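# Four arms sort stickered items into matching-color containers

## Task

Put every item into the container whose color matches the color of the sticker on that item.

## Robot and tools

Robots: four identical i2rt Big YAM arms named arm1, arm2, arm3 and arm4. Each has six revolute joints, a two-finger parallel gripper and a wrist camera (arm1_cam_wrist to arm4_cam_wrist). Four fixed room cameras also watch: cam_room_a1, cam_room_a2, cam_room_b1, cam_room_b2. Feet in the scene frame (metres, quat w,x,y,z): arm1 (-0.644, +1.377, +0.914) facing about +y; arm2 (-0.655, -0.555, +0.928) facing about -y; arm3 (+0.651, -1.332, +0.868) facing about -y; arm4 (+0.648, +0.477, +0.879) facing about +y. Each foot's own +x is its facing direction. Reach is roughly 1.0 m from the joint1 axis.

Frame: one shared scene frame, origin on the floor, +z up. The "hand" point lies between the finger pads, about 1 cm short of the tips. Fingers point along the hand's +z; they open and close along its y. Printed hand positions may be a bit off, especially when the arm is stretched, and hands often settle a centimetre or more from where they were sent. hand_target is the pose implied by the joint targets currently held.

Tool move: optional keys arm1..arm4 and cameras. Each arm key is an object with "joints", "target" (with optional "speed"), or both. An arm not named keeps its previous command. "joints" maps joint names to absolute targets: joint1_rad (-2.879 to 2.879, turns arm about the foot, positive counter-clockwise seen from above), joint2_rad (0 to 3.141, shoulder), joint3_rad (0 to 3.019, elbow), joint4_rad (-1.692 to 1.57, hand pitch, positive tips fingers up), joint5_rad (-1.57 to 1.57, sideways swing, positive to the arm's right), joint6_rad (-2.094 to 2.094, roll, positive clockwise seen from behind), all radians; gripper_m (0 to 0.093, metres between fingertips). "target" is one list of seven numbers per arm, [x, y, z, qw, qx, qy, qz]: an absolute hand pose in the scene frame, metres and unit quaternion; the hand travels in a straight line to it from its current hand_target. When "target" is given, "joints" may only contain gripper_m. "speed" (0.002 to 0.5 m/s, default 0.25; rotation capped at twice that in rad/s) is only allowed with "target". All hand paths in one call finish together, paced by the slowest; a path runs 0.5 to 10 s and stops short if longer; a call never exceeds 15 s. Paths ignore obstacles and other arms. Each control step limits the commanded pose to 100 mm and 20 degrees from the measured one. Joint moves can swing the hand on wide arcs. cameras: list of names, "all", [] for none; an unknown name invalidates the call.

Results: per-arm state (joint_positions, Joint velocities in rad/s with gripper in m/s, joint torques, hand, hand_target, joint_status, hand_status, on_its_own), then images in the order given by the "pictures" line. A "move" line summarises each arm sent motion: "done" or its worst status. Arms not commanded appear under "as last shown" with "not commanded". Status words: off_target (stopped away from target, may still push); time_out (arm stuck; joints keep a nearby target and push; send the reported positions to relax them); not_followed / "joint command not followed" / "pose unreachable" (a safety check refused the targets, usually self- or arm-to-arm clearance; the gripper part still runs). "within noise" velocities mean the arm is still. Torques 3 and 4 wrap at ±28 N m. A refused call (out-of-range value) cancels the later move, wait and finished_scene calls in the same reply; an invalid call (unknown key) does not.

Gripper: closed on nothing reads 0.000 to 0.003. On a rigid part at full force it reads a few millimetres under the part's width (some units slightly over). Command about 0.005 m below the contact reading for a firm grip, more for small, round or soft items; soft items crush more the smaller the target. Release by commanding well above the reading. Force is about 50 to 64 N per pad.

wait: seconds 0 to 10, cameras as in move; commands nothing and returns full state. zoom_image: camera name and region [x0, y0, x1, y1] in pixels from the top-left, at most 504 by 504, on that camera's latest image (camera must have been in the newest images). read_manual: section "licences" only; no motion. finished_scene: scene = current scene number; irreversible; the goal must already hold without help. The first scene is practice and may be skipped.

Cautions: arms do not stop on contact and keep pushing, which heats motors; at 85 °C a MOTOR HOT line appears, at 100 °C the arm goes limp for 30 to 60 s or more (keys then read limit_stop_at_motor_heat; resend targets). Avoid holding loads or stretched poses long and avoid pushing into unreachable poses. Never let two arms press together, including one gripper closing on another's fingers; the clearance check can miss fingers, housings and wrist cameras. Do not drop items, release them while moving, slam, or knock anything off the work area or to the floor. Loose objects may get brief random nudges. The sim keeps running while replies are composed, holding the last command.

Each tool is called as name(argument=value, ...), one argument or row to a line, values as JSON.

## Session

move(
  arm1={"joints":{"joint1_rad":1.50,"joint2_rad":1.0,"joint3_rad":1.6,"joint4_rad":-1.65,"joint5_rad":0,"joint6_rad":0}},
  arm2={"joints":{"joint1_rad":-1.686,"joint2_rad":1.0,"joint3_rad":1.6,"joint4_rad":-1.65,"joint5_rad":0,"joint6_rad":0}},
  arm3={"joints":{"joint1_rad":1.691,"joint2_rad":1.0,"joint3_rad":1.6,"joint4_rad":-1.65,"joint5_rad":0,"joint6_rad":0}},
  arm4={"joints":{"joint1_rad":-1.627,"joint2_rad":1.0,"joint3_rad":1.6,"joint4_rad":-1.65,"joint5_rad":0,"joint6_rad":0}},
)

Scene clock: 1.93 s.
Joint torques (N m): arm1=[-1.14 -2.37 12.19 0.8 0.06 -0.02] | arm2=[0.38 -6.01 11.03 1.17 -0.03 0.19] | arm3=[1.96 -4.31 9.91 0.72 0.08 -0.11] | arm4=[0.97 -4.95 9.8 0.57 0.09 -0.08]
Motor temperatures (°C): arm1=[20 23 31 23 21 21 21] | arm2=[23 24 27 22 22 20 23] | arm3=[24 23 25 23 24 23 23] | arm4=[22 22 26 22 24 21 24]
Heat: arm1: hottest joint3_rad 31 °C; arm2: hottest joint3_rad 27 °C; arm3: hottest joint3_rad 25 °C; arm4: hottest joint3_rad 26 °C.
move: arm1 done; arm2 done; arm3 done; arm4 done
Joint velocities: within noise
arm1.joint_positions: joint1_rad=+1.495 joint2_rad=+1.004 joint3_rad=+1.573 joint4_rad=-1.639 joint5_rad=-0.002 joint6_rad=+0.008 gripper_m=+0.09399
arm1.joint_status: all done
arm1.hand: x=-0.9519 y=+1.3784 z=+1.3954 quat_wxyz=(+0.000, +0.967, -0.007, -0.255) (m; scene frame)
arm1.hand_target: x=-0.9481 y=+1.3770 z=+1.4070 quat_wxyz=(-0.001, +0.964, -0.001, -0.265) (m; scene frame)
arm1.hand_status: not commanded
arm2.joint_positions: joint1_rad=-1.683 joint2_rad=+1.004 joint3_rad=+1.586 joint4_rad=-1.635 joint5_rad=+0.000 joint6_rad=-0.013 gripper_m=+0.09398
arm2.joint_status: all done
arm2.hand: x=-0.9725 y=-0.5578 z=+1.4103 quat_wxyz=(+0.003, -0.967, -0.009, +0.255) (m; scene frame)
arm2.hand_target: x=-0.9680 y=-0.5569 z=+1.4159 quat_wxyz=(+0.001, -0.967, -0.001, +0.257) (m; scene frame)
arm2.hand_status: not commanded
arm3.joint_positions: joint1_rad=+1.681 joint2_rad=+0.995 joint3_rad=+1.579 joint4_rad=-1.643 joint5_rad=-0.001 joint6_rad=+0.007 gripper_m=+0.09398
arm3.joint_status: all done
arm3.hand: x=+0.9622 y=-1.3284 z=+1.3493 quat_wxyz=(-0.254, -0.006, -0.967, +0.006) (m; scene frame)
arm3.hand_target: x=+0.9625 y=-1.3255 z=+1.3560 quat_wxyz=(-0.258, +0.002, -0.966, +0.007) (m; scene frame)
arm3.hand_status: not commanded
arm4.joint_positions: joint1_rad=-1.626 joint2_rad=+1.002 joint3_rad=+1.572 joint4_rad=-1.642 joint5_rad=+0.001 joint6_rad=+0.014 gripper_m=+0.09398
arm4.joint_status: all done
arm4.hand: x=+0.9645 y=+0.4788 z=+1.3539 quat_wxyz=(-0.244, -0.006, -0.970, +0.000) (m; scene frame)
arm4.hand_target: x=+0.9622 y=+0.4786 z=+1.3658 quat_wxyz=(-0.255, +0.001, -0.967, +0.002) (m; scene frame)
arm4.hand_status: not commanded
pictures: arm1_cam_wrist, arm2_cam_wrist, arm3_cam_wrist, arm4_cam_wrist, cam_room_a1, cam_room_a2, cam_room_b1, cam_room_b2
Images, in order (width x height): arm1_cam_wrist 672x504, arm2_cam_wrist 672x504, arm3_cam_wrist 672x504, arm4_cam_wrist 672x504, cam_room_a1 672x504, cam_room_a2 672x504, cam_room_b1 672x504, cam_room_b2 672x504.

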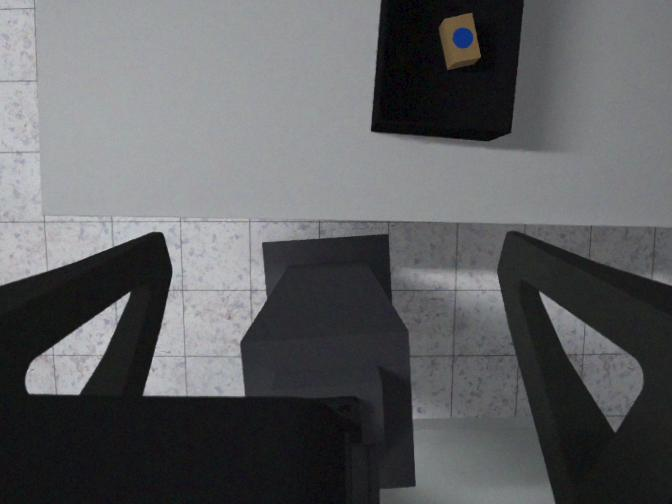

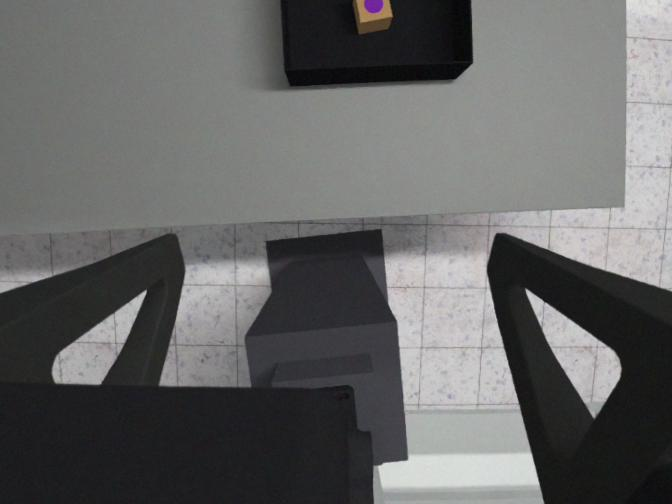

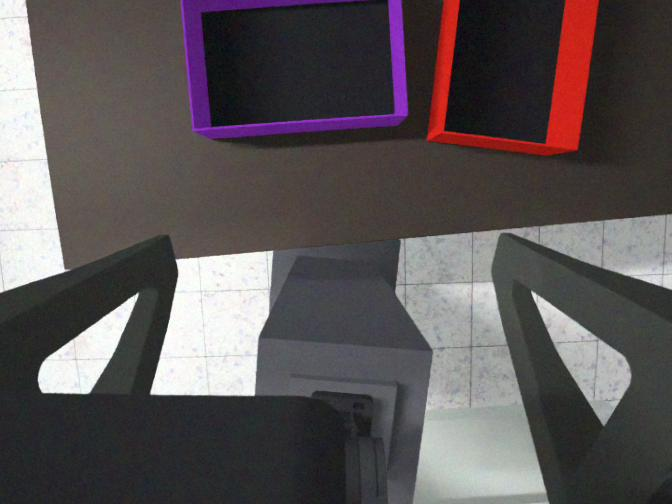

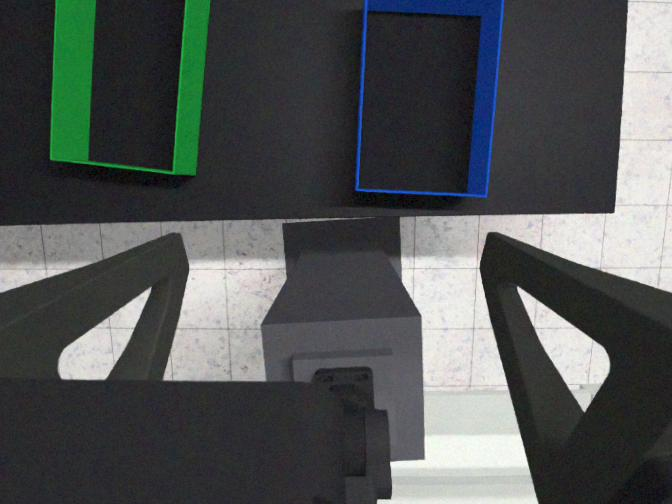

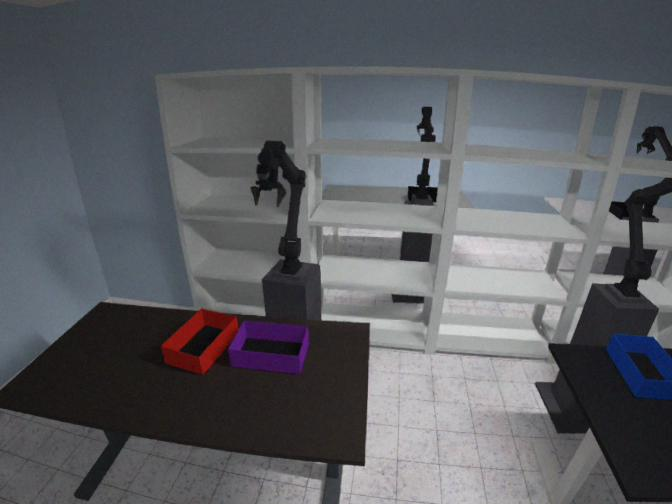

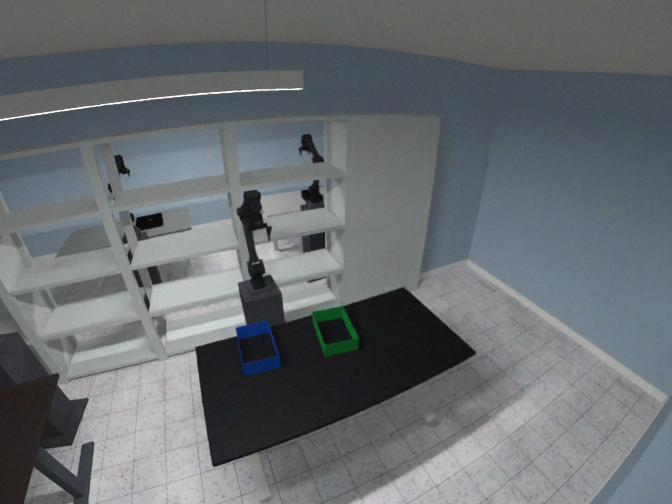

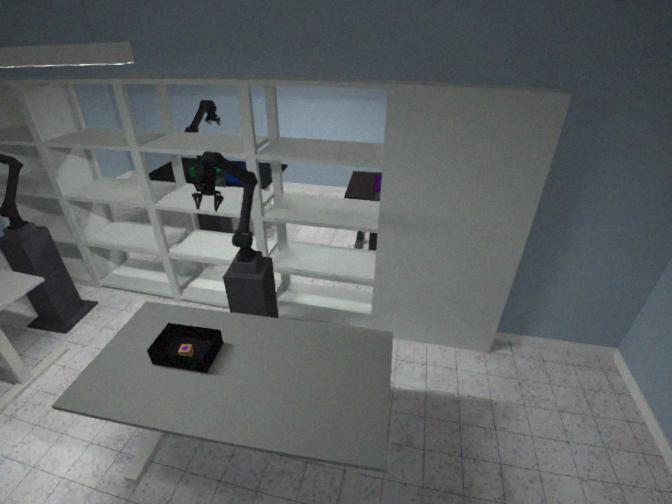

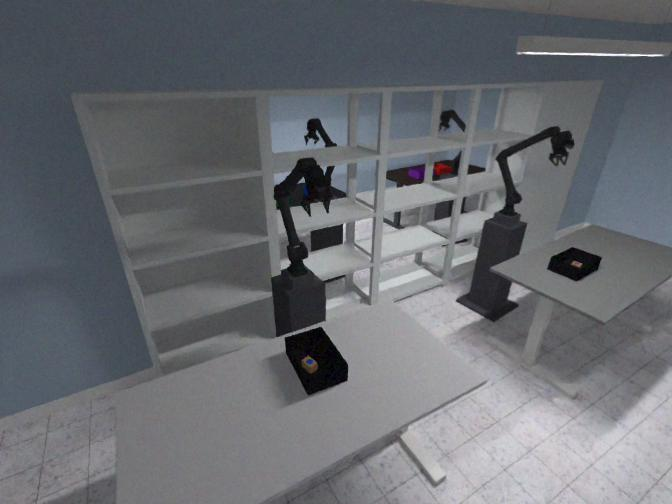

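move(
  arm1={"target":[-1.199,1.625,0.875,-0.0159,-0.9840,-0.1208,0.1295],"speed":0.4},
  arm2={"target":[-1.293,-0.467,0.875,-0.0080,-0.9895,-0.0605,0.1303],"speed":0.4},
  cameras=["arm1_cam_wrist","arm2_cam_wrist"],
)

Scene clock: 14.90 s.
Joint torques (N m): arm1=[-2.43 -17.61 12.29 0.83 -0.11 -0.04] | arm2=[-0.03 -21.48 12.51 1.46 -0.28 -0.09] | arm3=[1.79 -4.19 9.92 0.69 0.08 -0.12] | arm4=[0.91 -5.36 9.74 0.55 0.08 -0.1]
Motor temperatures (°C): arm1=[20 23 32 23 21 21 21] | arm2=[23 24 29 22 22 20 23] | arm3=[24 23 26 23 24 23 23] | arm4=[22 22 29 22 24 21 24]
Heat: arm1: hottest joint3_rad 32 °C; arm2: hottest joint3_rad 29 °C; arm3: hottest joint3_rad 26 °C; arm4: hottest joint3_rad 29 °C.
move: arm1 off_target; arm2 off_target
Joint velocities: within noise
arm1.joint_positions: joint1_rad=+1.042 joint2_rad=+2.078 joint3_rad=+1.347 joint4_rad=-0.718 joint5_rad=-0.164 joint6_rad=-0.685 gripper_m=+0.09399
arm1.joint_status: not commanded
arm1.hand: x=-1.1759 y=+1.6098 z=+0.8545 quat_wxyz=(+0.034, +0.987, +0.117, -0.103) (m; scene frame)
arm1.hand_target: x=-1.1978 y=+1.6246 z=+0.8760 quat_wxyz=(+0.015, +0.984, +0.121, -0.130) (m; scene frame)
arm1.hand_status: off_target (0.034 m and 3.7 deg from the pose sent, 0.627 m and 20.7 deg at the start)
arm2.joint_positions: joint1_rad=-1.835 joint2_rad=+2.111 joint3_rad=+1.422 joint4_rad=-0.672 joint5_rad=-0.071 joint6_rad=-0.254 gripper_m=+0.09398
arm2.joint_status: not commanded
arm2.hand: x=-1.2704 y=-0.4754 z=+0.8644 quat_wxyz=(-0.012, -0.992, -0.057, +0.108) (m; scene frame)
arm2.hand_target: x=-1.2920 y=-0.4672 z=+0.8758 quat_wxyz=(-0.008, -0.990, -0.061, +0.131) (m; scene frame)
arm2.hand_status: off_target (0.026 m and 2.6 deg from the pose sent, 0.631 m and 15.7 deg at the start)
arm3, arm4: as last shown
pictures: arm1_cam_wrist, arm2_cam_wrist
Images, in order (width x height): arm1_cam_wrist 672x504, arm2_cam_wrist 672x504.

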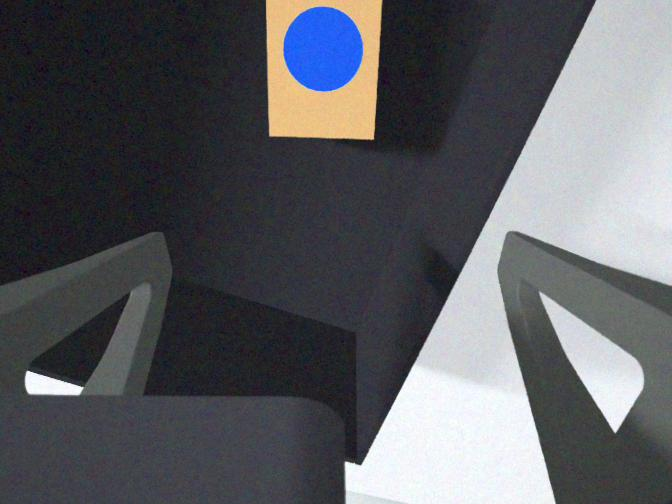

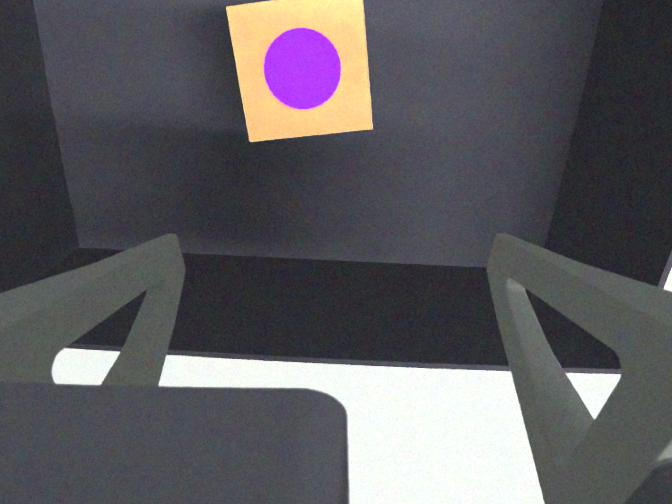

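move(
  arm1={"target":[-1.238,1.594,0.756,-0.0159,-0.9840,-0.1208,0.1295],"speed":0.2},
  arm2={"target":[-1.327,-0.4985,0.756,-0.0136,-0.9860,-0.1036,0.1298],"speed":0.2},
  cameras=["arm1_cam_wrist","arm2_cam_wrist"],
)

Scene clock: 31.67 s.
Joint torques (N m): arm1=[-0.85 -15.27 10.56 1.13 -0.4 0.11] | arm2=[0.79 -22.53 11.15 1.77 -0.26 -0.08] | arm3=[1.79 -4.19 9.85 0.7 0.09 -0.12] | arm4=[0.5 -4.89 9.77 0.5 0.05 -0.08]
Motor temperatures (°C): arm1=[20 25 34 23 21 21 21] | arm2=[23 26 32 22 22 20 23] | arm3=[24 23 27 23 24 23 23] | arm4=[22 22 32 22 24 21 24]
Heat: arm1: hottest joint3_rad 34 °C; arm2: hottest joint3_rad 32 °C; arm3: hottest joint3_rad 27 °C; arm4: hottest joint3_rad 32 °C.
move: arm1 off_target; arm2 off_target
Joint velocities: within noise
arm1.joint_positions: joint1_rad=+1.096 joint2_rad=+2.296 joint3_rad=+1.435 joint4_rad=-0.530 joint5_rad=-0.144 joint6_rad=-0.627 gripper_m=+0.09399
arm1.joint_status: not commanded
arm1.hand: x=-1.2217 y=+1.5991 z=+0.7622 quat_wxyz=(+0.016, +0.986, +0.116, -0.121) (m; scene frame)
arm1.hand_target: x=-1.2372 y=+1.5937 z=+0.7564 quat_wxyz=(+0.016, +0.984, +0.121, -0.129) (m; scene frame)
arm1.hand_status: off_target (0.018 m and 1.2 deg from the pose sent, 0.118 m and 3.7 deg at the start)
arm2.joint_positions: joint1_rad=-1.793 joint2_rad=+2.372 joint3_rad=+1.554 joint4_rad=-0.541 joint5_rad=-0.079 joint6_rad=-0.287 gripper_m=+0.09398
arm2.joint_status: not commanded
arm2.hand: x=-1.3060 y=-0.4993 z=+0.7533 quat_wxyz=(-0.017, -0.989, -0.095, +0.110) (m; scene frame)
arm2.hand_target: x=-1.3262 y=-0.4986 z=+0.7568 quat_wxyz=(-0.013, -0.986, -0.104, +0.130) (m; scene frame)
arm2.hand_status: off_target (0.021 m and 2.5 deg from the pose sent, 0.124 m and 6.0 deg at the start)
arm3, arm4: as last shown
pictures: arm1_cam_wrist, arm2_cam_wrist
Images, in order (width x height): arm1_cam_wrist 672x504, arm2_cam_wrist 672x504.

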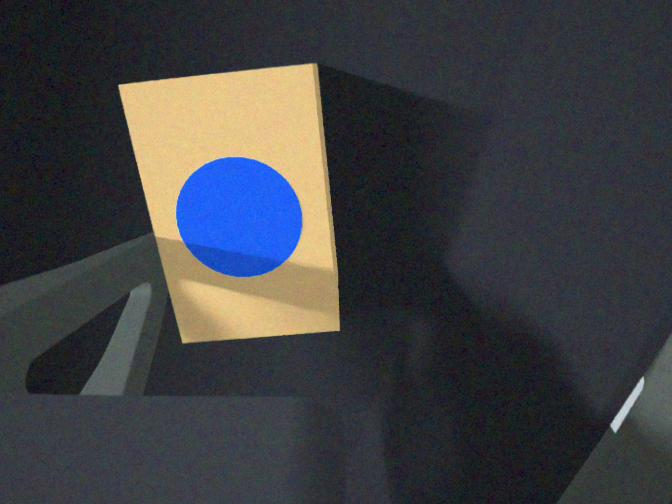

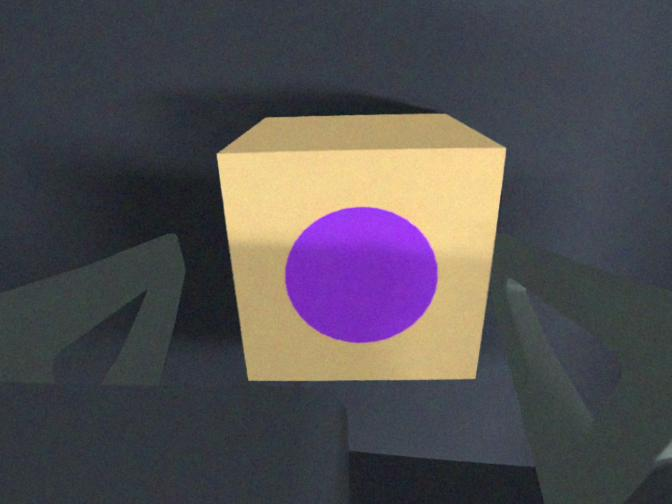

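move(
  arm1={"target":[-1.205,1.600,0.875,-0.0159,-0.9840,-0.1208,0.1295],"speed":0.15},
  arm2={"joints":{"gripper_m":0.045}},
  cameras=["arm1_cam_wrist","arm2_cam_wrist"],
)

move(
  arm2={"target":[-1.20,-0.50,0.94,-0.0136,-0.9860,-0.1036,0.1298],"speed":0.35},
  cameras=[],
)

Scene clock: 45.13 s.
Joint torques (N m): arm1=[-1.9 -17.73 8.23 0.31 -0.21 -0.03] | arm2=[0.73 -22.53 11.12 1.8 -0.22 -0.07] | arm3=[1.73 -3.96 9.88 0.7 0.08 -0.12] | arm4=[0.85 -5.07 9.72 0.51 0.06 -0.11]
Motor temperatures (°C): arm1=[20 25 35 23 22 21 21] | arm2=[23 26 32 22 22 20 23] | arm3=[24 23 27 23 24 23 23] | arm4=[22 22 34 22 24 21 24]
Heat: arm1: hottest joint3_rad 35 °C; arm2: hottest joint3_rad 32 °C; arm3: hottest joint3_rad 27 °C; arm4: hottest joint3_rad 34 °C.
move: arm1 done; arm2 off_target
Joint velocities: within noise
arm1.joint_positions: joint1_rad=+1.091 joint2_rad=+2.071 joint3_rad=+1.378 joint4_rad=-0.683 joint5_rad=-0.155 joint6_rad=-0.641 gripper_m=+0.09399
arm1.joint_status: not commanded
arm1.hand: x=-1.2085 y=+1.5949 z=+0.8703 quat_wxyz=(+0.016, +0.984, +0.122, -0.130) (m; scene frame)
arm1.hand_target: x=-1.2050 y=+1.5999 z=+0.8749 quat_wxyz=(+0.016, +0.984, +0.121, -0.130) (m; scene frame)
arm1.hand_status: done (0.008 m and 0.1 deg from the pose sent, 0.114 m and 1.2 deg at the start)
arm2.joint_positions: joint1_rad=-1.793 joint2_rad=+2.372 joint3_rad=+1.554 joint4_rad=-0.541 joint5_rad=-0.081 joint6_rad=-0.288 gripper_m=+0.05276
arm2.joint_status: gripper_m off_target (ended at +0.05278, target +0.04500)
arm2.hand: x=-1.3062 y=-0.4995 z=+0.7534 quat_wxyz=(-0.017, -0.989, -0.095, +0.110) (m; scene frame)
arm2.hand_target: x=-1.3262 y=-0.4986 z=+0.7568 quat_wxyz=(-0.013, -0.986, -0.103, +0.130) (m; scene frame)
arm2.hand_status: not commanded
arm3, arm4: as last shown
pictures: arm1_cam_wrist, arm2_cam_wrist
Images, in order (width x height): arm1_cam_wrist 672x504, arm2_cam_wrist 672x504.

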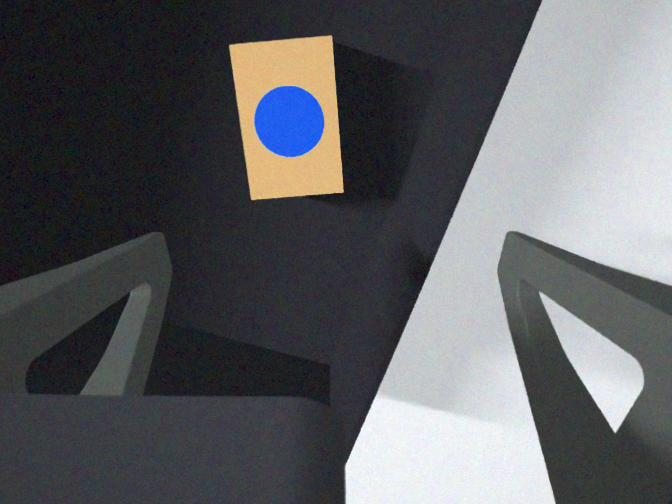

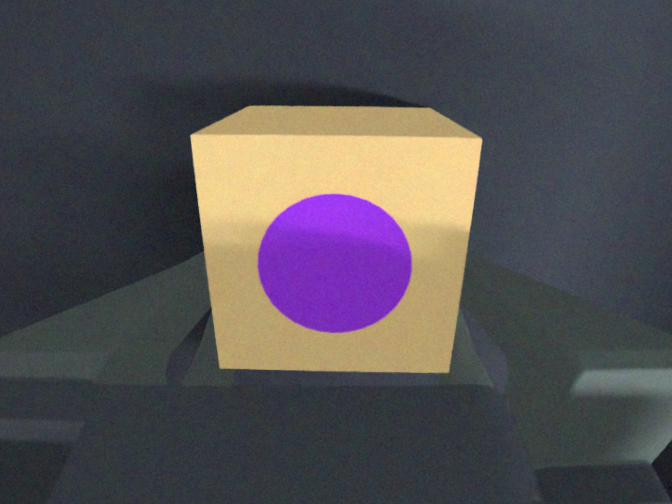

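Scene clock: 46.57 s.
Joint torques (N m): arm1=[-3.02 -17.44 8.35 0.34 -0.17 -0.06] | arm2=[0.21 -16.79 8.38 0.77 -0.29 -0.08] | arm3=[1.85 -4.25 9.87 0.72 0.09 -0.12] | arm4=[0.38 -4.95 9.81 0.61 0.09 -0.1]
Motor temperatures (°C): arm1=[20 25 35 23 22 21 21] | arm2=[23 26 32 22 22 20 23] | arm3=[24 23 27 23 24 23 23] | arm4=[22 22 34 22 24 21 24]
Heat: arm1: hottest joint3_rad 35 °C; arm2: hottest joint3_rad 32 °C; arm3: hottest joint3_rad 27 °C; arm4: hottest joint3_rad 34 °C.
move: arm2 off_target
Joint velocities: within noise
arm1, arm3, arm4: as last shown
arm2.joint_positions: joint1_rad=-1.808 joint2_rad=+1.806 joint3_rad=+1.185 joint4_rad=-0.665 joint5_rad=-0.086 joint6_rad=-0.311 gripper_m=+0.05276
arm2.joint_status: not commanded
arm2.hand: x=-1.2087 y=-0.5028 z=+0.9529 quat_wxyz=(-0.010, -0.984, -0.100, +0.147) (m; scene frame)
arm2.hand_target: x=-1.1998 y=-0.5001 z=+0.9402 quat_wxyz=(-0.014, -0.986, -0.103, +0.130) (m; scene frame)
arm2.hand_status: off_target (0.016 m and 2.1 deg from the pose sent, 0.215 m and 2.5 deg at the start)
pictures: none
No camera images: "cameras" was empty.

move(
  arm1={"target":[-1.232,1.567,0.85,-0.0215,-0.9778,-0.1636,0.1287],"joints":{"gripper_m":0.078},"speed":0.2},
  arm2={"joints":{"joint1_rad":0.928,"joint2_rad":0.98,"joint3_rad":0.76,"joint4_rad":-1.06,"joint5_rad":0,"joint6_rad":0}},
  arm3={"joints":{"joint1_rad":-1.97,"joint2_rad":0.62,"joint3_rad":0.78,"joint4_rad":-0.91,"joint5_rad":0,"joint6_rad":0}},
  cameras=["arm1_cam_wrist"],
)

Scene clock: 60.87 s.
Joint torques (N m): arm1=[-1.79 -16.62 11.74 1.26 -0.15 -0.12] | arm2=[0.73 -7.36 9.88 0.83 0.12 0.2] | arm3=[0.56 -2.37 9.91 1.83 -0.08 -0.1] | arm4=[0.67 -5.25 9.84 0.44 0.06 -0.07]
Motor temperatures (°C): arm1=[20 25 35 23 22 21 21] | arm2=[23 26 32 22 22 20 23] | arm3=[24 23 28 23 24 23 23] | arm4=[22 22 35 22 24 21 24]
Heat: arm1: hottest joint3_rad 35 °C; arm2: hottest joint3_rad 32 °C; arm3: hottest joint3_rad 28 °C; arm4: hottest joint3_rad 35 °C.
move: arm1 off_target; arm2 done; arm3 done
Joint velocities: within noise
arm1.joint_positions: joint1_rad=+1.148 joint2_rad=+2.125 joint3_rad=+1.378 joint4_rad=-0.683 joint5_rad=-0.161 joint6_rad=-0.663 gripper_m=+0.07806
arm1.joint_status: all done
arm1.hand: x=-1.2105 y=+1.5579 z=+0.8390 quat_wxyz=(+0.033, +0.981, +0.159, -0.107) (m; scene frame)
arm1.hand_target: x=-1.2310 y=+1.5668 z=+0.8507 quat_wxyz=(+0.021, +0.978, +0.163, -0.129) (m; scene frame)
arm1.hand_status: off_target (0.026 m and 2.9 deg from the pose sent, 0.042 m and 4.9 deg at the start)
arm2.joint_positions: joint1_rad=+0.927 joint2_rad=+0.990 joint3_rad=+0.772 joint4_rad=-1.048 joint5_rad=-0.003 joint6_rad=-0.013 gripper_m=+0.05278
arm2.joint_status: all done
arm2.hand: x=-0.3810 y=-0.7154 z=+1.0952 quat_wxyz=(-0.147, -0.251, -0.956, +0.037) (m; scene frame)
arm2.hand_target: x=-0.3870 y=-0.7121 z=+1.0922 quat_wxyz=(-0.141, -0.257, -0.955, +0.036) (m; scene frame)
arm2.hand_status: not commanded
arm3.joint_positions: joint1_rad=-1.960 joint2_rad=+0.628 joint3_rad=+0.778 joint4_rad=-0.919 joint5_rad=+0.002 joint6_rad=+0.005 gripper_m=+0.09402
arm3.joint_status: all done
arm3.hand: x=+0.3808 y=-1.1756 z=+1.1587 quat_wxyz=(+0.092, -0.891, +0.238, +0.375) (m; scene frame)
arm3.hand_target: x=+0.3818 y=-1.1731 z=+1.1642 quat_wxyz=(+0.097, -0.887, +0.238, +0.383) (m; scene frame)
arm3.hand_status: not commanded
arm4: as last shown
pictures: arm1_cam_wrist
Images, in order (width x height): arm1_cam_wrist 672x504.

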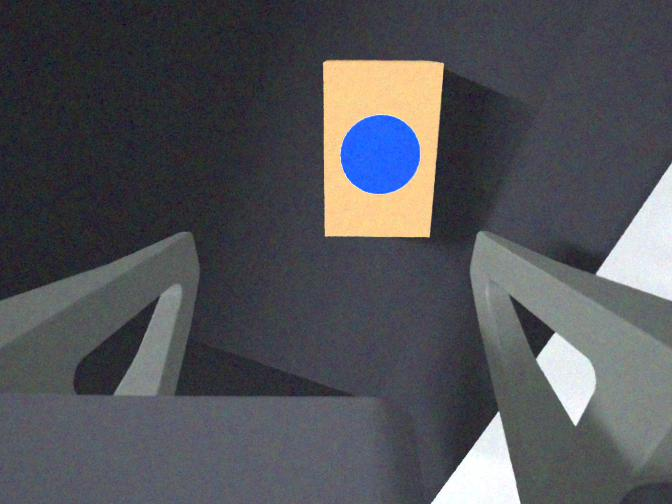

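move(
  arm1={"target":[-1.242,1.5835,0.755,-0.0215,-0.9778,-0.1636,0.1287],"speed":0.2},
  arm2={"target":[-0.041,-0.920,1.10,0.1258,0.2628,0.9559,-0.0346],"speed":0.35},
  cameras=["arm1_cam_wrist","arm3_cam_wrist"],
)

Scene clock: 71.23 s.
Joint torques (N m): arm1=[-2.73 -18.02 11.08 1.16 -0.07 -0.08] | arm2=[0.21 -22.3 16.38 0.7 0.14 0.22] | arm3=[0.67 -2.37 9.92 1.8 -0.09 -0.1] | arm4=[1.03 -4.78 9.77 0.51 0.05 -0.1]
Motor temperatures (°C): arm1=[20 25 36 23 22 21 21] | arm2=[23 26 32 22 22 20 24] | arm3=[24 23 28 23 24 23 23] | arm4=[22 22 36 22 24 21 24]
Heat: arm1: hottest joint3_rad 36 °C; arm2: hottest joint3_rad 32 °C; arm3: hottest joint3_rad 28 °C; arm4: hottest joint3_rad 36 °C.
move: arm1 off_target; arm2 off_target
Joint velocities: within noise
arm1.joint_positions: joint1_rad=+1.139 joint2_rad=+2.321 joint3_rad=+1.436 joint4_rad=-0.550 joint5_rad=-0.166 joint6_rad=-0.684 gripper_m=+0.07804
arm1.joint_status: not commanded
arm1.hand: x=-1.2214 y=+1.5660 z=+0.7479 quat_wxyz=(+0.035, +0.980, +0.165, -0.107) (m; scene frame)
arm1.hand_target: x=-1.2409 y=+1.5834 z=+0.7560 quat_wxyz=(+0.021, +0.978, +0.164, -0.129) (m; scene frame)
arm1.hand_status: off_target (0.028 m and 2.9 deg from the pose sent, 0.093 m and 2.9 deg at the start)
arm2.joint_positions: joint1_rad=+0.927 joint2_rad=+2.065 joint3_rad=+1.974 joint4_rad=-1.250 joint5_rad=+0.000 joint6_rad=-0.013 gripper_m=+0.05278
arm2.joint_status: not commanded
arm2.hand: x=-0.0525 y=-0.9073 z=+1.0856 quat_wxyz=(-0.111, -0.253, -0.961, +0.029) (m; scene frame)
arm2.hand_target: x=-0.0421 y=-0.9194 z=+1.1000 quat_wxyz=(-0.127, -0.263, -0.956, +0.035) (m; scene frame)
arm2.hand_status: off_target (0.022 m and 2.2 deg from the pose sent, 0.397 m and 2.8 deg at the start)
arm3, arm4: as last shown
arm3.hand_target: x=+0.3817 y=-1.1731 z=+1.1642 quat_wxyz=(+0.097, -0.887, +0.238, +0.383) (m; scene frame)
pictures: arm1_cam_wrist, arm3_cam_wrist
Images, in order (width x height): arm1_cam_wrist 672x504, arm3_cam_wrist 672x504.

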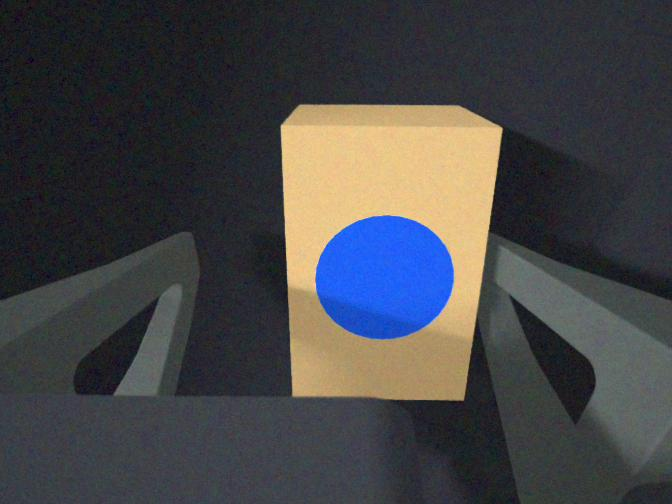

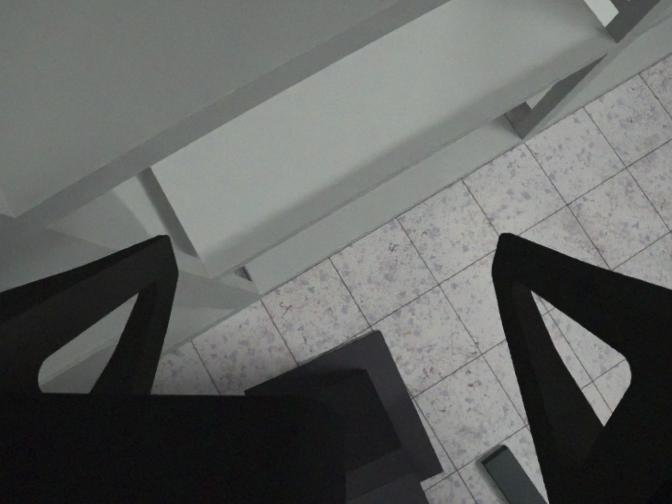

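move(
  arm1={"joints":{"gripper_m":0.035}},
  arm2={"target":[-0.043,-0.918,0.998,0.1258,0.2628,0.9559,-0.0346],"speed":0.09},
  cameras=["arm1_cam_wrist","arm2_cam_wrist"],
)

Scene clock: 78.40 s.
Joint torques (N m): arm1=[-2.49 -16.79 10.95 1.2 -0.16 -0.03] | arm2=[0.32 -21.54 9.85 1.96 0.12 0.19] | arm3=[0.67 -2.43 9.87 1.78 -0.07 -0.1] | arm4=[0.38 -5.07 9.68 0.54 0.07 -0.1]
Motor temperatures (°C): arm1=[20 26 36 23 21 21 21] | arm2=[23 26 33 22 22 20 24] | arm3=[24 23 28 23 24 23 23] | arm4=[22 22 37 22 24 21 24]
Heat: arm1: hottest joint3_rad 36 °C; arm2: hottest joint3_rad 33 °C; arm3: hottest joint3_rad 28 °C; arm4: hottest joint3_rad 37 °C.
move: arm1 off_target; arm2 off_target
Joint velocities: within noise
arm1.joint_positions: joint1_rad=+1.135 joint2_rad=+2.321 joint3_rad=+1.437 joint4_rad=-0.549 joint5_rad=-0.166 joint6_rad=-0.684 gripper_m=+0.04363
arm1.joint_status: gripper_m off_target (ended at +0.04366, target +0.03500)
arm1.hand: x=-1.2212 y=+1.5687 z=+0.7481 quat_wxyz=(+0.035, +0.980, +0.163, -0.108) (m; scene frame)
arm1.hand_target: x=-1.2410 y=+1.5832 z=+0.7561 quat_wxyz=(+0.021, +0.978, +0.164, -0.129) (m; scene frame)
arm1.hand_status: not commanded
arm2.joint_positions: joint1_rad=+0.926 joint2_rad=+2.099 joint3_rad=+1.856 joint4_rad=-1.040 joint5_rad=+0.001 joint6_rad=-0.010 gripper_m=+0.05278
arm2.joint_status: not commanded
arm2.hand: x=-0.0406 y=-0.9145 z=+1.0239 quat_wxyz=(-0.138, -0.254, -0.957, +0.037) (m; scene frame)
arm2.hand_target: x=-0.0438 y=-0.9174 z=+0.9984 quat_wxyz=(-0.126, -0.263, -0.956, +0.035) (m; scene frame)
arm2.hand_status: off_target (0.026 m and 1.8 deg from the pose sent, 0.089 m and 2.2 deg at the start)
arm3, arm4: as last shown
pictures: arm1_cam_wrist, arm2_cam_wrist
Images, in order (width x height): arm1_cam_wrist 672x504, arm2_cam_wrist 672x504.

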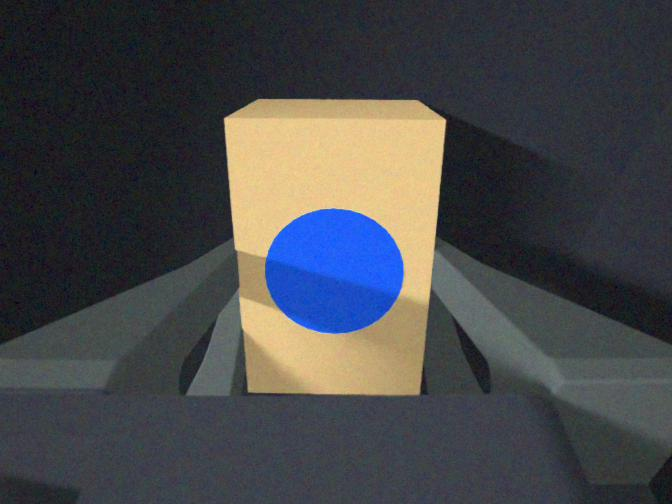

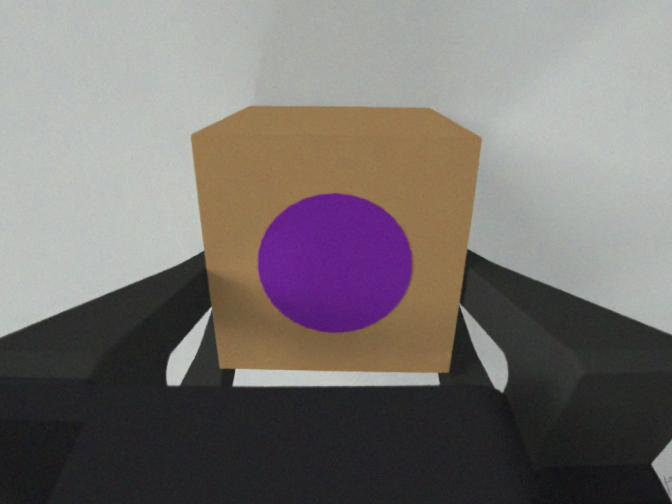

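move(
  arm1={"target":[-1.12,1.57,0.95,-0.0215,-0.9778,-0.1636,0.1287],"speed":0.35},
  arm2={"joints":{"gripper_m":0.093}},
  cameras=[],
)

move(
  arm1={"joints":{"joint1_rad":-2.259,"joint2_rad":0.98,"joint3_rad":0.76,"joint4_rad":-1.06,"joint5_rad":0,"joint6_rad":0}},
  arm2={"target":[-0.075,-0.897,1.10,0.1258,0.2628,0.9559,-0.0346],"speed":0.25},
  cameras=[],
)

move(
  arm1={"target":[-0.052,0.964,1.10,0.1245,0.2973,0.9458,-0.0391],"speed":0.35},
  arm2={"target":[-0.346,-0.739,1.10,0.1258,0.2628,0.9559,-0.0346],"speed":0.35},
  arm3={"target":[0.037,-0.989,1.115,0.0965,-0.8941,0.2329,0.3703],"speed":0.35},
  cameras=["arm1_cam_wrist","arm3_cam_wrist","cam_room_b2"],
)

Scene clock: 88.87 s.
Joint torques (N m): arm1=[-2.37 -11.11 9.4 0.46 -0.19 -0.06] | arm2=[0.26 -21.48 9.84 1.98 0.13 0.19] | arm3=[0.62 -2.37 9.89 1.84 -0.08 -0.1] | arm4=[0.67 -4.6 9.84 0.58 0.04 -0.11]
Motor temperatures (°C): arm1=[20 26 35 23 21 21 22] | arm2=[23 26 33 22 22 20 24] | arm3=[24 23 29 23 24 23 23] | arm4=[22 22 37 22 24 21 24]
Heat: arm1: hottest joint3_rad 35 °C; arm2: hottest joint3_rad 33 °C; arm3: hottest joint3_rad 29 °C; arm4: hottest joint3_rad 37 °C.
move: arm1 done; arm2 done
Joint velocities: within noise
arm1.joint_positions: joint1_rad=+1.066 joint2_rad=+1.751 joint3_rad=+1.139 joint4_rad=-0.768 joint5_rad=-0.176 joint6_rad=-0.749 gripper_m=+0.04363
arm1.joint_status: not commanded
arm1.hand: x=-1.1230 y=+1.5680 z=+0.9547 quat_wxyz=(+0.017, +0.977, +0.163, -0.135) (m; scene frame)
arm1.hand_target: x=-1.1200 y=+1.5699 z=+0.9501 quat_wxyz=(+0.022, +0.978, +0.164, -0.129) (m; scene frame)
arm1.hand_status: done (0.006 m and 0.9 deg from the pose sent, 0.226 m and 2.8 deg at the start)
arm2.joint_positions: joint1_rad=+0.926 joint2_rad=+2.099 joint3_rad=+1.856 joint4_rad=-1.040 joint5_rad=+0.002 joint6_rad=-0.010 gripper_m=+0.09294
arm2.joint_status: all done
arm2.hand: x=-0.0406 y=-0.9146 z=+1.0239 quat_wxyz=(-0.138, -0.254, -0.957, +0.037) (m; scene frame)
arm2.hand_target: x=-0.0438 y=-0.9175 z=+0.9984 quat_wxyz=(-0.126, -0.263, -0.956, +0.035) (m; scene frame)
arm2.hand_status: not commanded
arm3: as last shown
arm4.joint_positions: joint1_rad=-1.626 joint2_rad=+1.002 joint3_rad=+1.572 joint4_rad=-1.642 joint5_rad=+0.001 joint6_rad=+0.014 gripper_m=+0.09398
arm4.joint_status: not commanded
arm4.hand: x=+0.9645 y=+0.4788 z=+1.3539 quat_wxyz=(-0.244, -0.006, -0.970, +0.000) (m; scene frame)
arm4.hand_target: x=+0.9622 y=+0.4786 z=+1.3658 quat_wxyz=(-0.255, +0.001, -0.967, +0.002) (m; scene frame)
arm4.hand_status: not commanded
pictures: none
No camera images: "cameras" was empty.

Scene clock: 91.30 s.
Joint torques (N m): arm1=[-1.61 -3.14 10.85 0.57 -0.07 0.13] | arm2=[0.5 -20.95 11.32 0.76 0.15 0.2] | arm3=[0.62 -2.32 9.92 1.84 -0.07 -0.1] | arm4=[0.97 -5.19 9.66 0.62 0.05 -0.09]
Motor temperatures (°C): arm1=[20 26 35 23 21 21 22] | arm2=[23 26 33 22 22 20 24] | arm3=[24 23 29 23 24 23 23] | arm4=[22 22 37 22 24 21 24]
Heat: arm1: hottest joint3_rad 35 °C; arm2: hottest joint3_rad 33 °C; arm3: hottest joint3_rad 29 °C; arm4: hottest joint3_rad 37 °C.
move: arm1 done; arm2 off_target
Joint velocities: within noise
arm1.joint_positions: joint1_rad=-2.255 joint2_rad=+0.990 joint3_rad=+0.759 joint4_rad=-1.049 joint5_rad=+0.002 joint6_rad=-0.007 gripper_m=+0.04365
arm1.joint_status: all done
arm1.hand: x=-0.3861 y=+1.1954 z=+1.0708 quat_wxyz=(-0.130, -0.296, -0.945, +0.046) (m; scene frame)
arm1.hand_target: x=-0.3888 y=+1.1962 z=+1.0735 quat_wxyz=(-0.130, -0.301, -0.943, +0.045) (m; scene frame)
arm1.hand_status: not commanded
arm2.joint_positions: joint1_rad=+0.926 joint2_rad=+1.947 joint3_rad=+1.845 joint4_rad=-1.179 joint5_rad=+0.002 joint6_rad=-0.007 gripper_m=+0.09294
arm2.joint_status: not commanded
arm2.hand: x=-0.0731 y=-0.8961 z=+1.1112 quat_wxyz=(-0.140, -0.255, -0.956, +0.037) (m; scene frame)
arm2.hand_target: x=-0.0751 y=-0.8969 z=+1.1001 quat_wxyz=(-0.126, -0.263, -0.956, +0.035) (m; scene frame)
arm2.hand_status: off_target (0.011 m and 1.8 deg from the pose sent, 0.085 m and 1.8 deg at the start)
arm3, arm4: as last shown
pictures: none
No camera images: "cameras" was empty.

Scene clock: 93.37 s.
Joint torques (N m): arm1=[-1.67 -19.19 17.06 0.23 -0.06 0.09] | arm2=[0.5 -8.12 9.89 0.91 0.13 0.17] | arm3=[2.08 -20.01 13.96 1.02 0.11 -0.12] | arm4=[0.97 -4.89 9.78 0.55 0.1 -0.07]
Motor temperatures (°C): arm1=[20 26 36 23 21 21 22] | arm2=[23 26 33 22 22 20 24] | arm3=[24 23 29 23 24 23 23] | arm4=[22 22 37 22 24 21 24]
Heat: arm1: hottest joint3_rad 36 °C; arm2: hottest joint3_rad 33 °C; arm3: hottest joint3_rad 29 °C; arm4: hottest joint3_rad 37 °C.
move: arm1 off_target; arm2 done; arm3 off_target
Joint velocities: within noise
arm1.joint_positions: joint1_rad=-2.255 joint2_rad=+2.085 joint3_rad=+2.038 joint4_rad=-1.301 joint5_rad=-0.006 joint6_rad=-0.007 gripper_m=+0.04365
arm1.joint_status: not commanded
arm1.hand: x=-0.0668 y=+0.9711 z=+1.0729 quat_wxyz=(-0.099, -0.297, -0.949, +0.032) (m; scene frame)
arm1.hand_target: x=-0.0534 y=+0.9650 z=+1.1001 quat_wxyz=(-0.125, -0.297, -0.946, +0.039) (m; scene frame)
arm1.hand_status: off_target (0.032 m and 3.0 deg from the pose sent, 0.407 m and 1.1 deg at the start)
arm2.joint_positions: joint1_rad=+0.926 joint2_rad=+1.134 joint3_rad=+0.904 joint4_rad=-1.052 joint5_rad=+0.002 joint6_rad=-0.007 gripper_m=+0.09294
arm2.joint_status: not commanded
arm2.hand: x=-0.3404 y=-0.7403 z=+1.1076 quat_wxyz=(-0.139, -0.255, -0.956, +0.037) (m; scene frame)
arm2.hand_target: x=-0.3460 y=-0.7389 z=+1.1001 quat_wxyz=(-0.126, -0.263, -0.956, +0.035) (m; scene frame)
arm2.hand_status: done (0.010 m and 1.8 deg from the pose sent, 0.315 m and 1.8 deg at the start)
arm3.joint_positions: joint1_rad=-1.960 joint2_rad=+1.731 joint3_rad=+1.493 joint4_rad=-0.590 joint5_rad=+0.012 joint6_rad=+0.005 gripper_m=+0.09402
arm3.joint_status: not commanded
arm3.hand: x=+0.0526 y=-0.9910 z=+1.0848 quat_wxyz=(+0.090, -0.901, +0.242, +0.348) (m; scene frame)
arm3.hand_target: x=+0.0385 y=-0.9898 z=+1.1151 quat_wxyz=(+0.097, -0.894, +0.233, +0.371) (m; scene frame)
arm3.hand_status: off_target (0.034 m and 3.0 deg from the pose sent, 0.394 m and 1.0 deg at the start)
arm4: as last shown
pictures: arm1_cam_wrist, arm3_cam_wrist, cam_room_b2
Images, in order (width x height): arm1_cam_wrist 672x504, arm3_cam_wrist 672x504, cam_room_b2 672x504.

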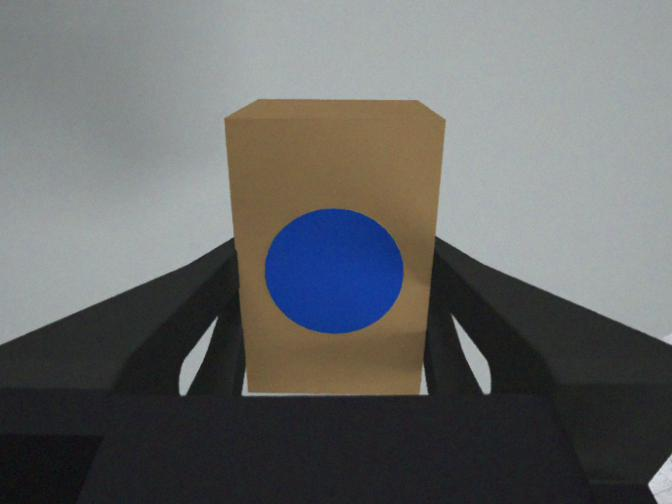

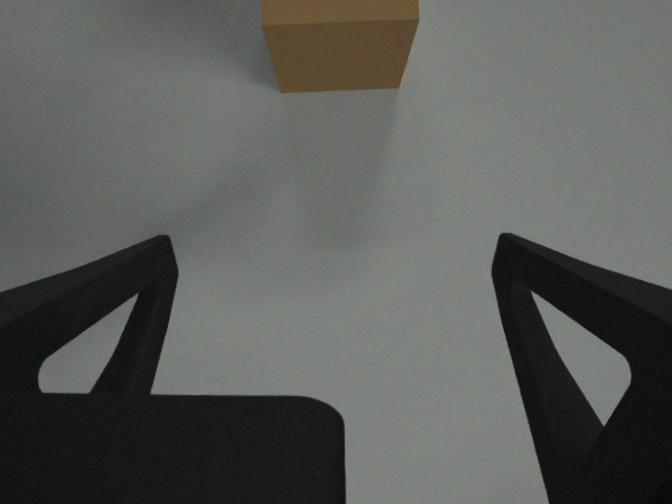

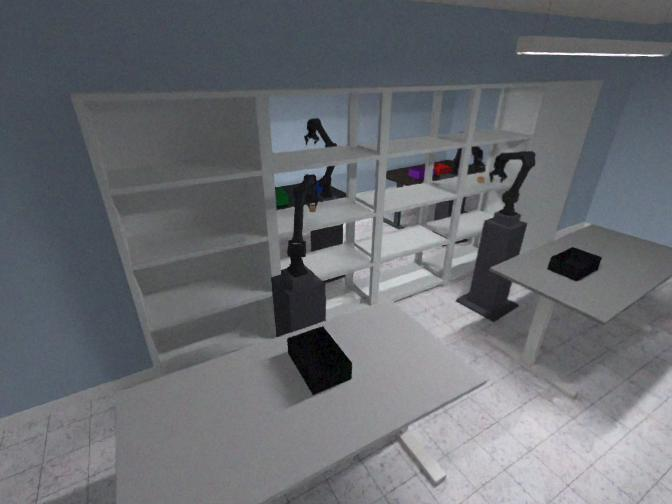

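move(
  arm1={"target":[-0.055,0.966,0.994,0.1245,0.2973,0.9458,-0.0391],"speed":0.09},
  arm3={"target":[-0.065,-0.932,1.020,0.0965,-0.8941,0.2329,0.3703],"speed":0.15},
  arm4={"joints":{"joint1_rad":0.897,"joint2_rad":0.62,"joint3_rad":0.78,"joint4_rad":-0.91,"joint5_rad":0,"joint6_rad":0}},
  cameras=["arm1_cam_wrist","arm3_cam_wrist"],
)

Scene clock: 103.60 s.
Joint torques (N m): arm1=[-1.49 -17.79 9.25 1.69 0.02 0.07] | arm2=[0.5 -8.06 9.92 0.92 0.13 0.18] | arm3=[1.9 -21.77 13.29 1.69 0.03 -0.11] | arm4=[0.91 -2.26 10.3 1.62 0.16 -0.06]
Motor temperatures (°C): arm1=[20 26 37 23 21 21 22] | arm2=[23 26 33 22 22 20 23] | arm3=[24 23 31 23 24 23 23] | arm4=[22 22 37 22 24 21 24]
Heat: arm1: hottest joint3_rad 37 °C; arm2: hottest joint3_rad 33 °C; arm3: hottest joint3_rad 31 °C; arm4: hottest joint3_rad 37 °C.
move: arm1 off_target; arm3 off_target; arm4 done
Joint velocities: within noise
arm1.joint_positions: joint1_rad=-2.255 joint2_rad=+2.097 joint3_rad=+1.901 joint4_rad=-1.079 joint5_rad=-0.008 joint6_rad=-0.007 gripper_m=+0.04365
arm1.joint_status: not commanded
arm1.hand: x=-0.0562 y=+0.9635 z=+1.0180 quat_wxyz=(-0.134, -0.296, -0.945, +0.043) (m; scene frame)
arm1.hand_target: x=-0.0556 y=+0.9663 z=+0.9945 quat_wxyz=(-0.125, -0.297, -0.946, +0.039) (m; scene frame)
arm1.hand_status: off_target (0.024 m and 1.1 deg from the pose sent, 0.080 m and 3.0 deg at the start)
arm2: as last shown
arm3.joint_positions: joint1_rad=-1.960 joint2_rad=+2.063 joint3_rad=+1.810 joint4_rad=-0.542 joint5_rad=+0.012 joint6_rad=+0.003 gripper_m=+0.09402
arm3.joint_status: not commanded
arm3.hand: x=-0.0485 y=-0.9352 z=+1.0225 quat_wxyz=(+0.094, -0.896, +0.240, +0.363) (m; scene frame)
arm3.hand_target: x=-0.0641 y=-0.9326 z=+1.0198 quat_wxyz=(+0.096, -0.894, +0.233, +0.370) (m; scene frame)
arm3.hand_status: off_target (0.017 m and 1.2 deg from the pose sent, 0.147 m and 3.0 deg at the start)
arm4.joint_positions: joint1_rad=+0.896 joint2_rad=+0.631 joint3_rad=+0.766 joint4_rad=-0.926 joint5_rad=-0.002 joint6_rad=+0.012 gripper_m=+0.09402
arm4.joint_status: all done
arm4.hand: x=+0.3985 y=+0.6567 z=+1.1652 quat_wxyz=(-0.110, +0.879, -0.287, -0.365) (m; scene frame)
arm4.hand_target: x=+0.3967 y=+0.6581 z=+1.1788 quat_wxyz=(-0.119, +0.873, -0.279, -0.382) (m; scene frame)
arm4.hand_status: not commanded
pictures: arm1_cam_wrist, arm3_cam_wrist
Images, in order (width x height): arm1_cam_wrist 672x504, arm3_cam_wrist 672x504.

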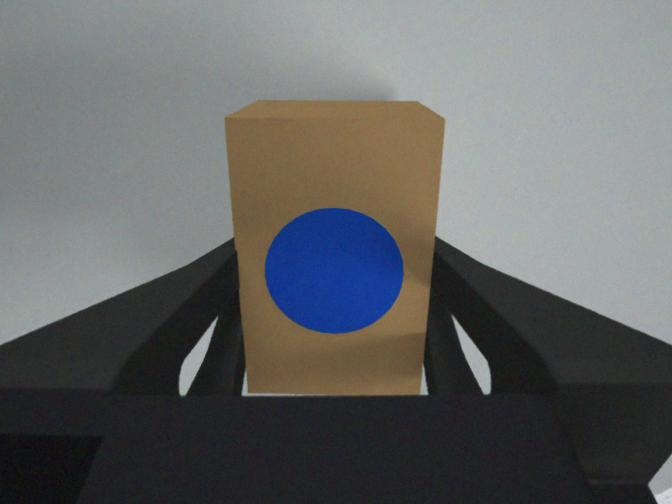

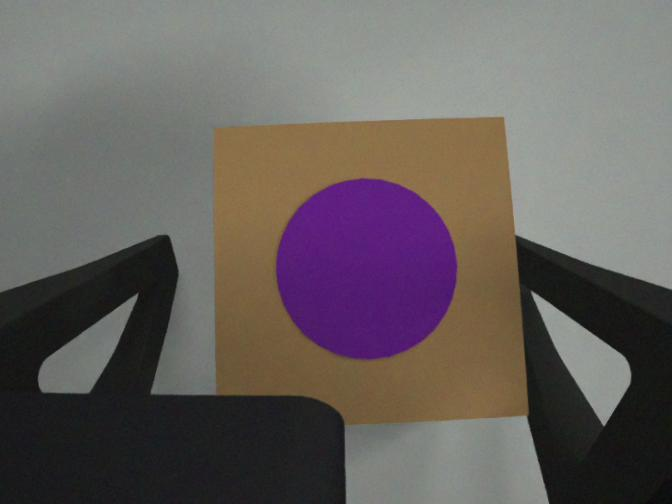

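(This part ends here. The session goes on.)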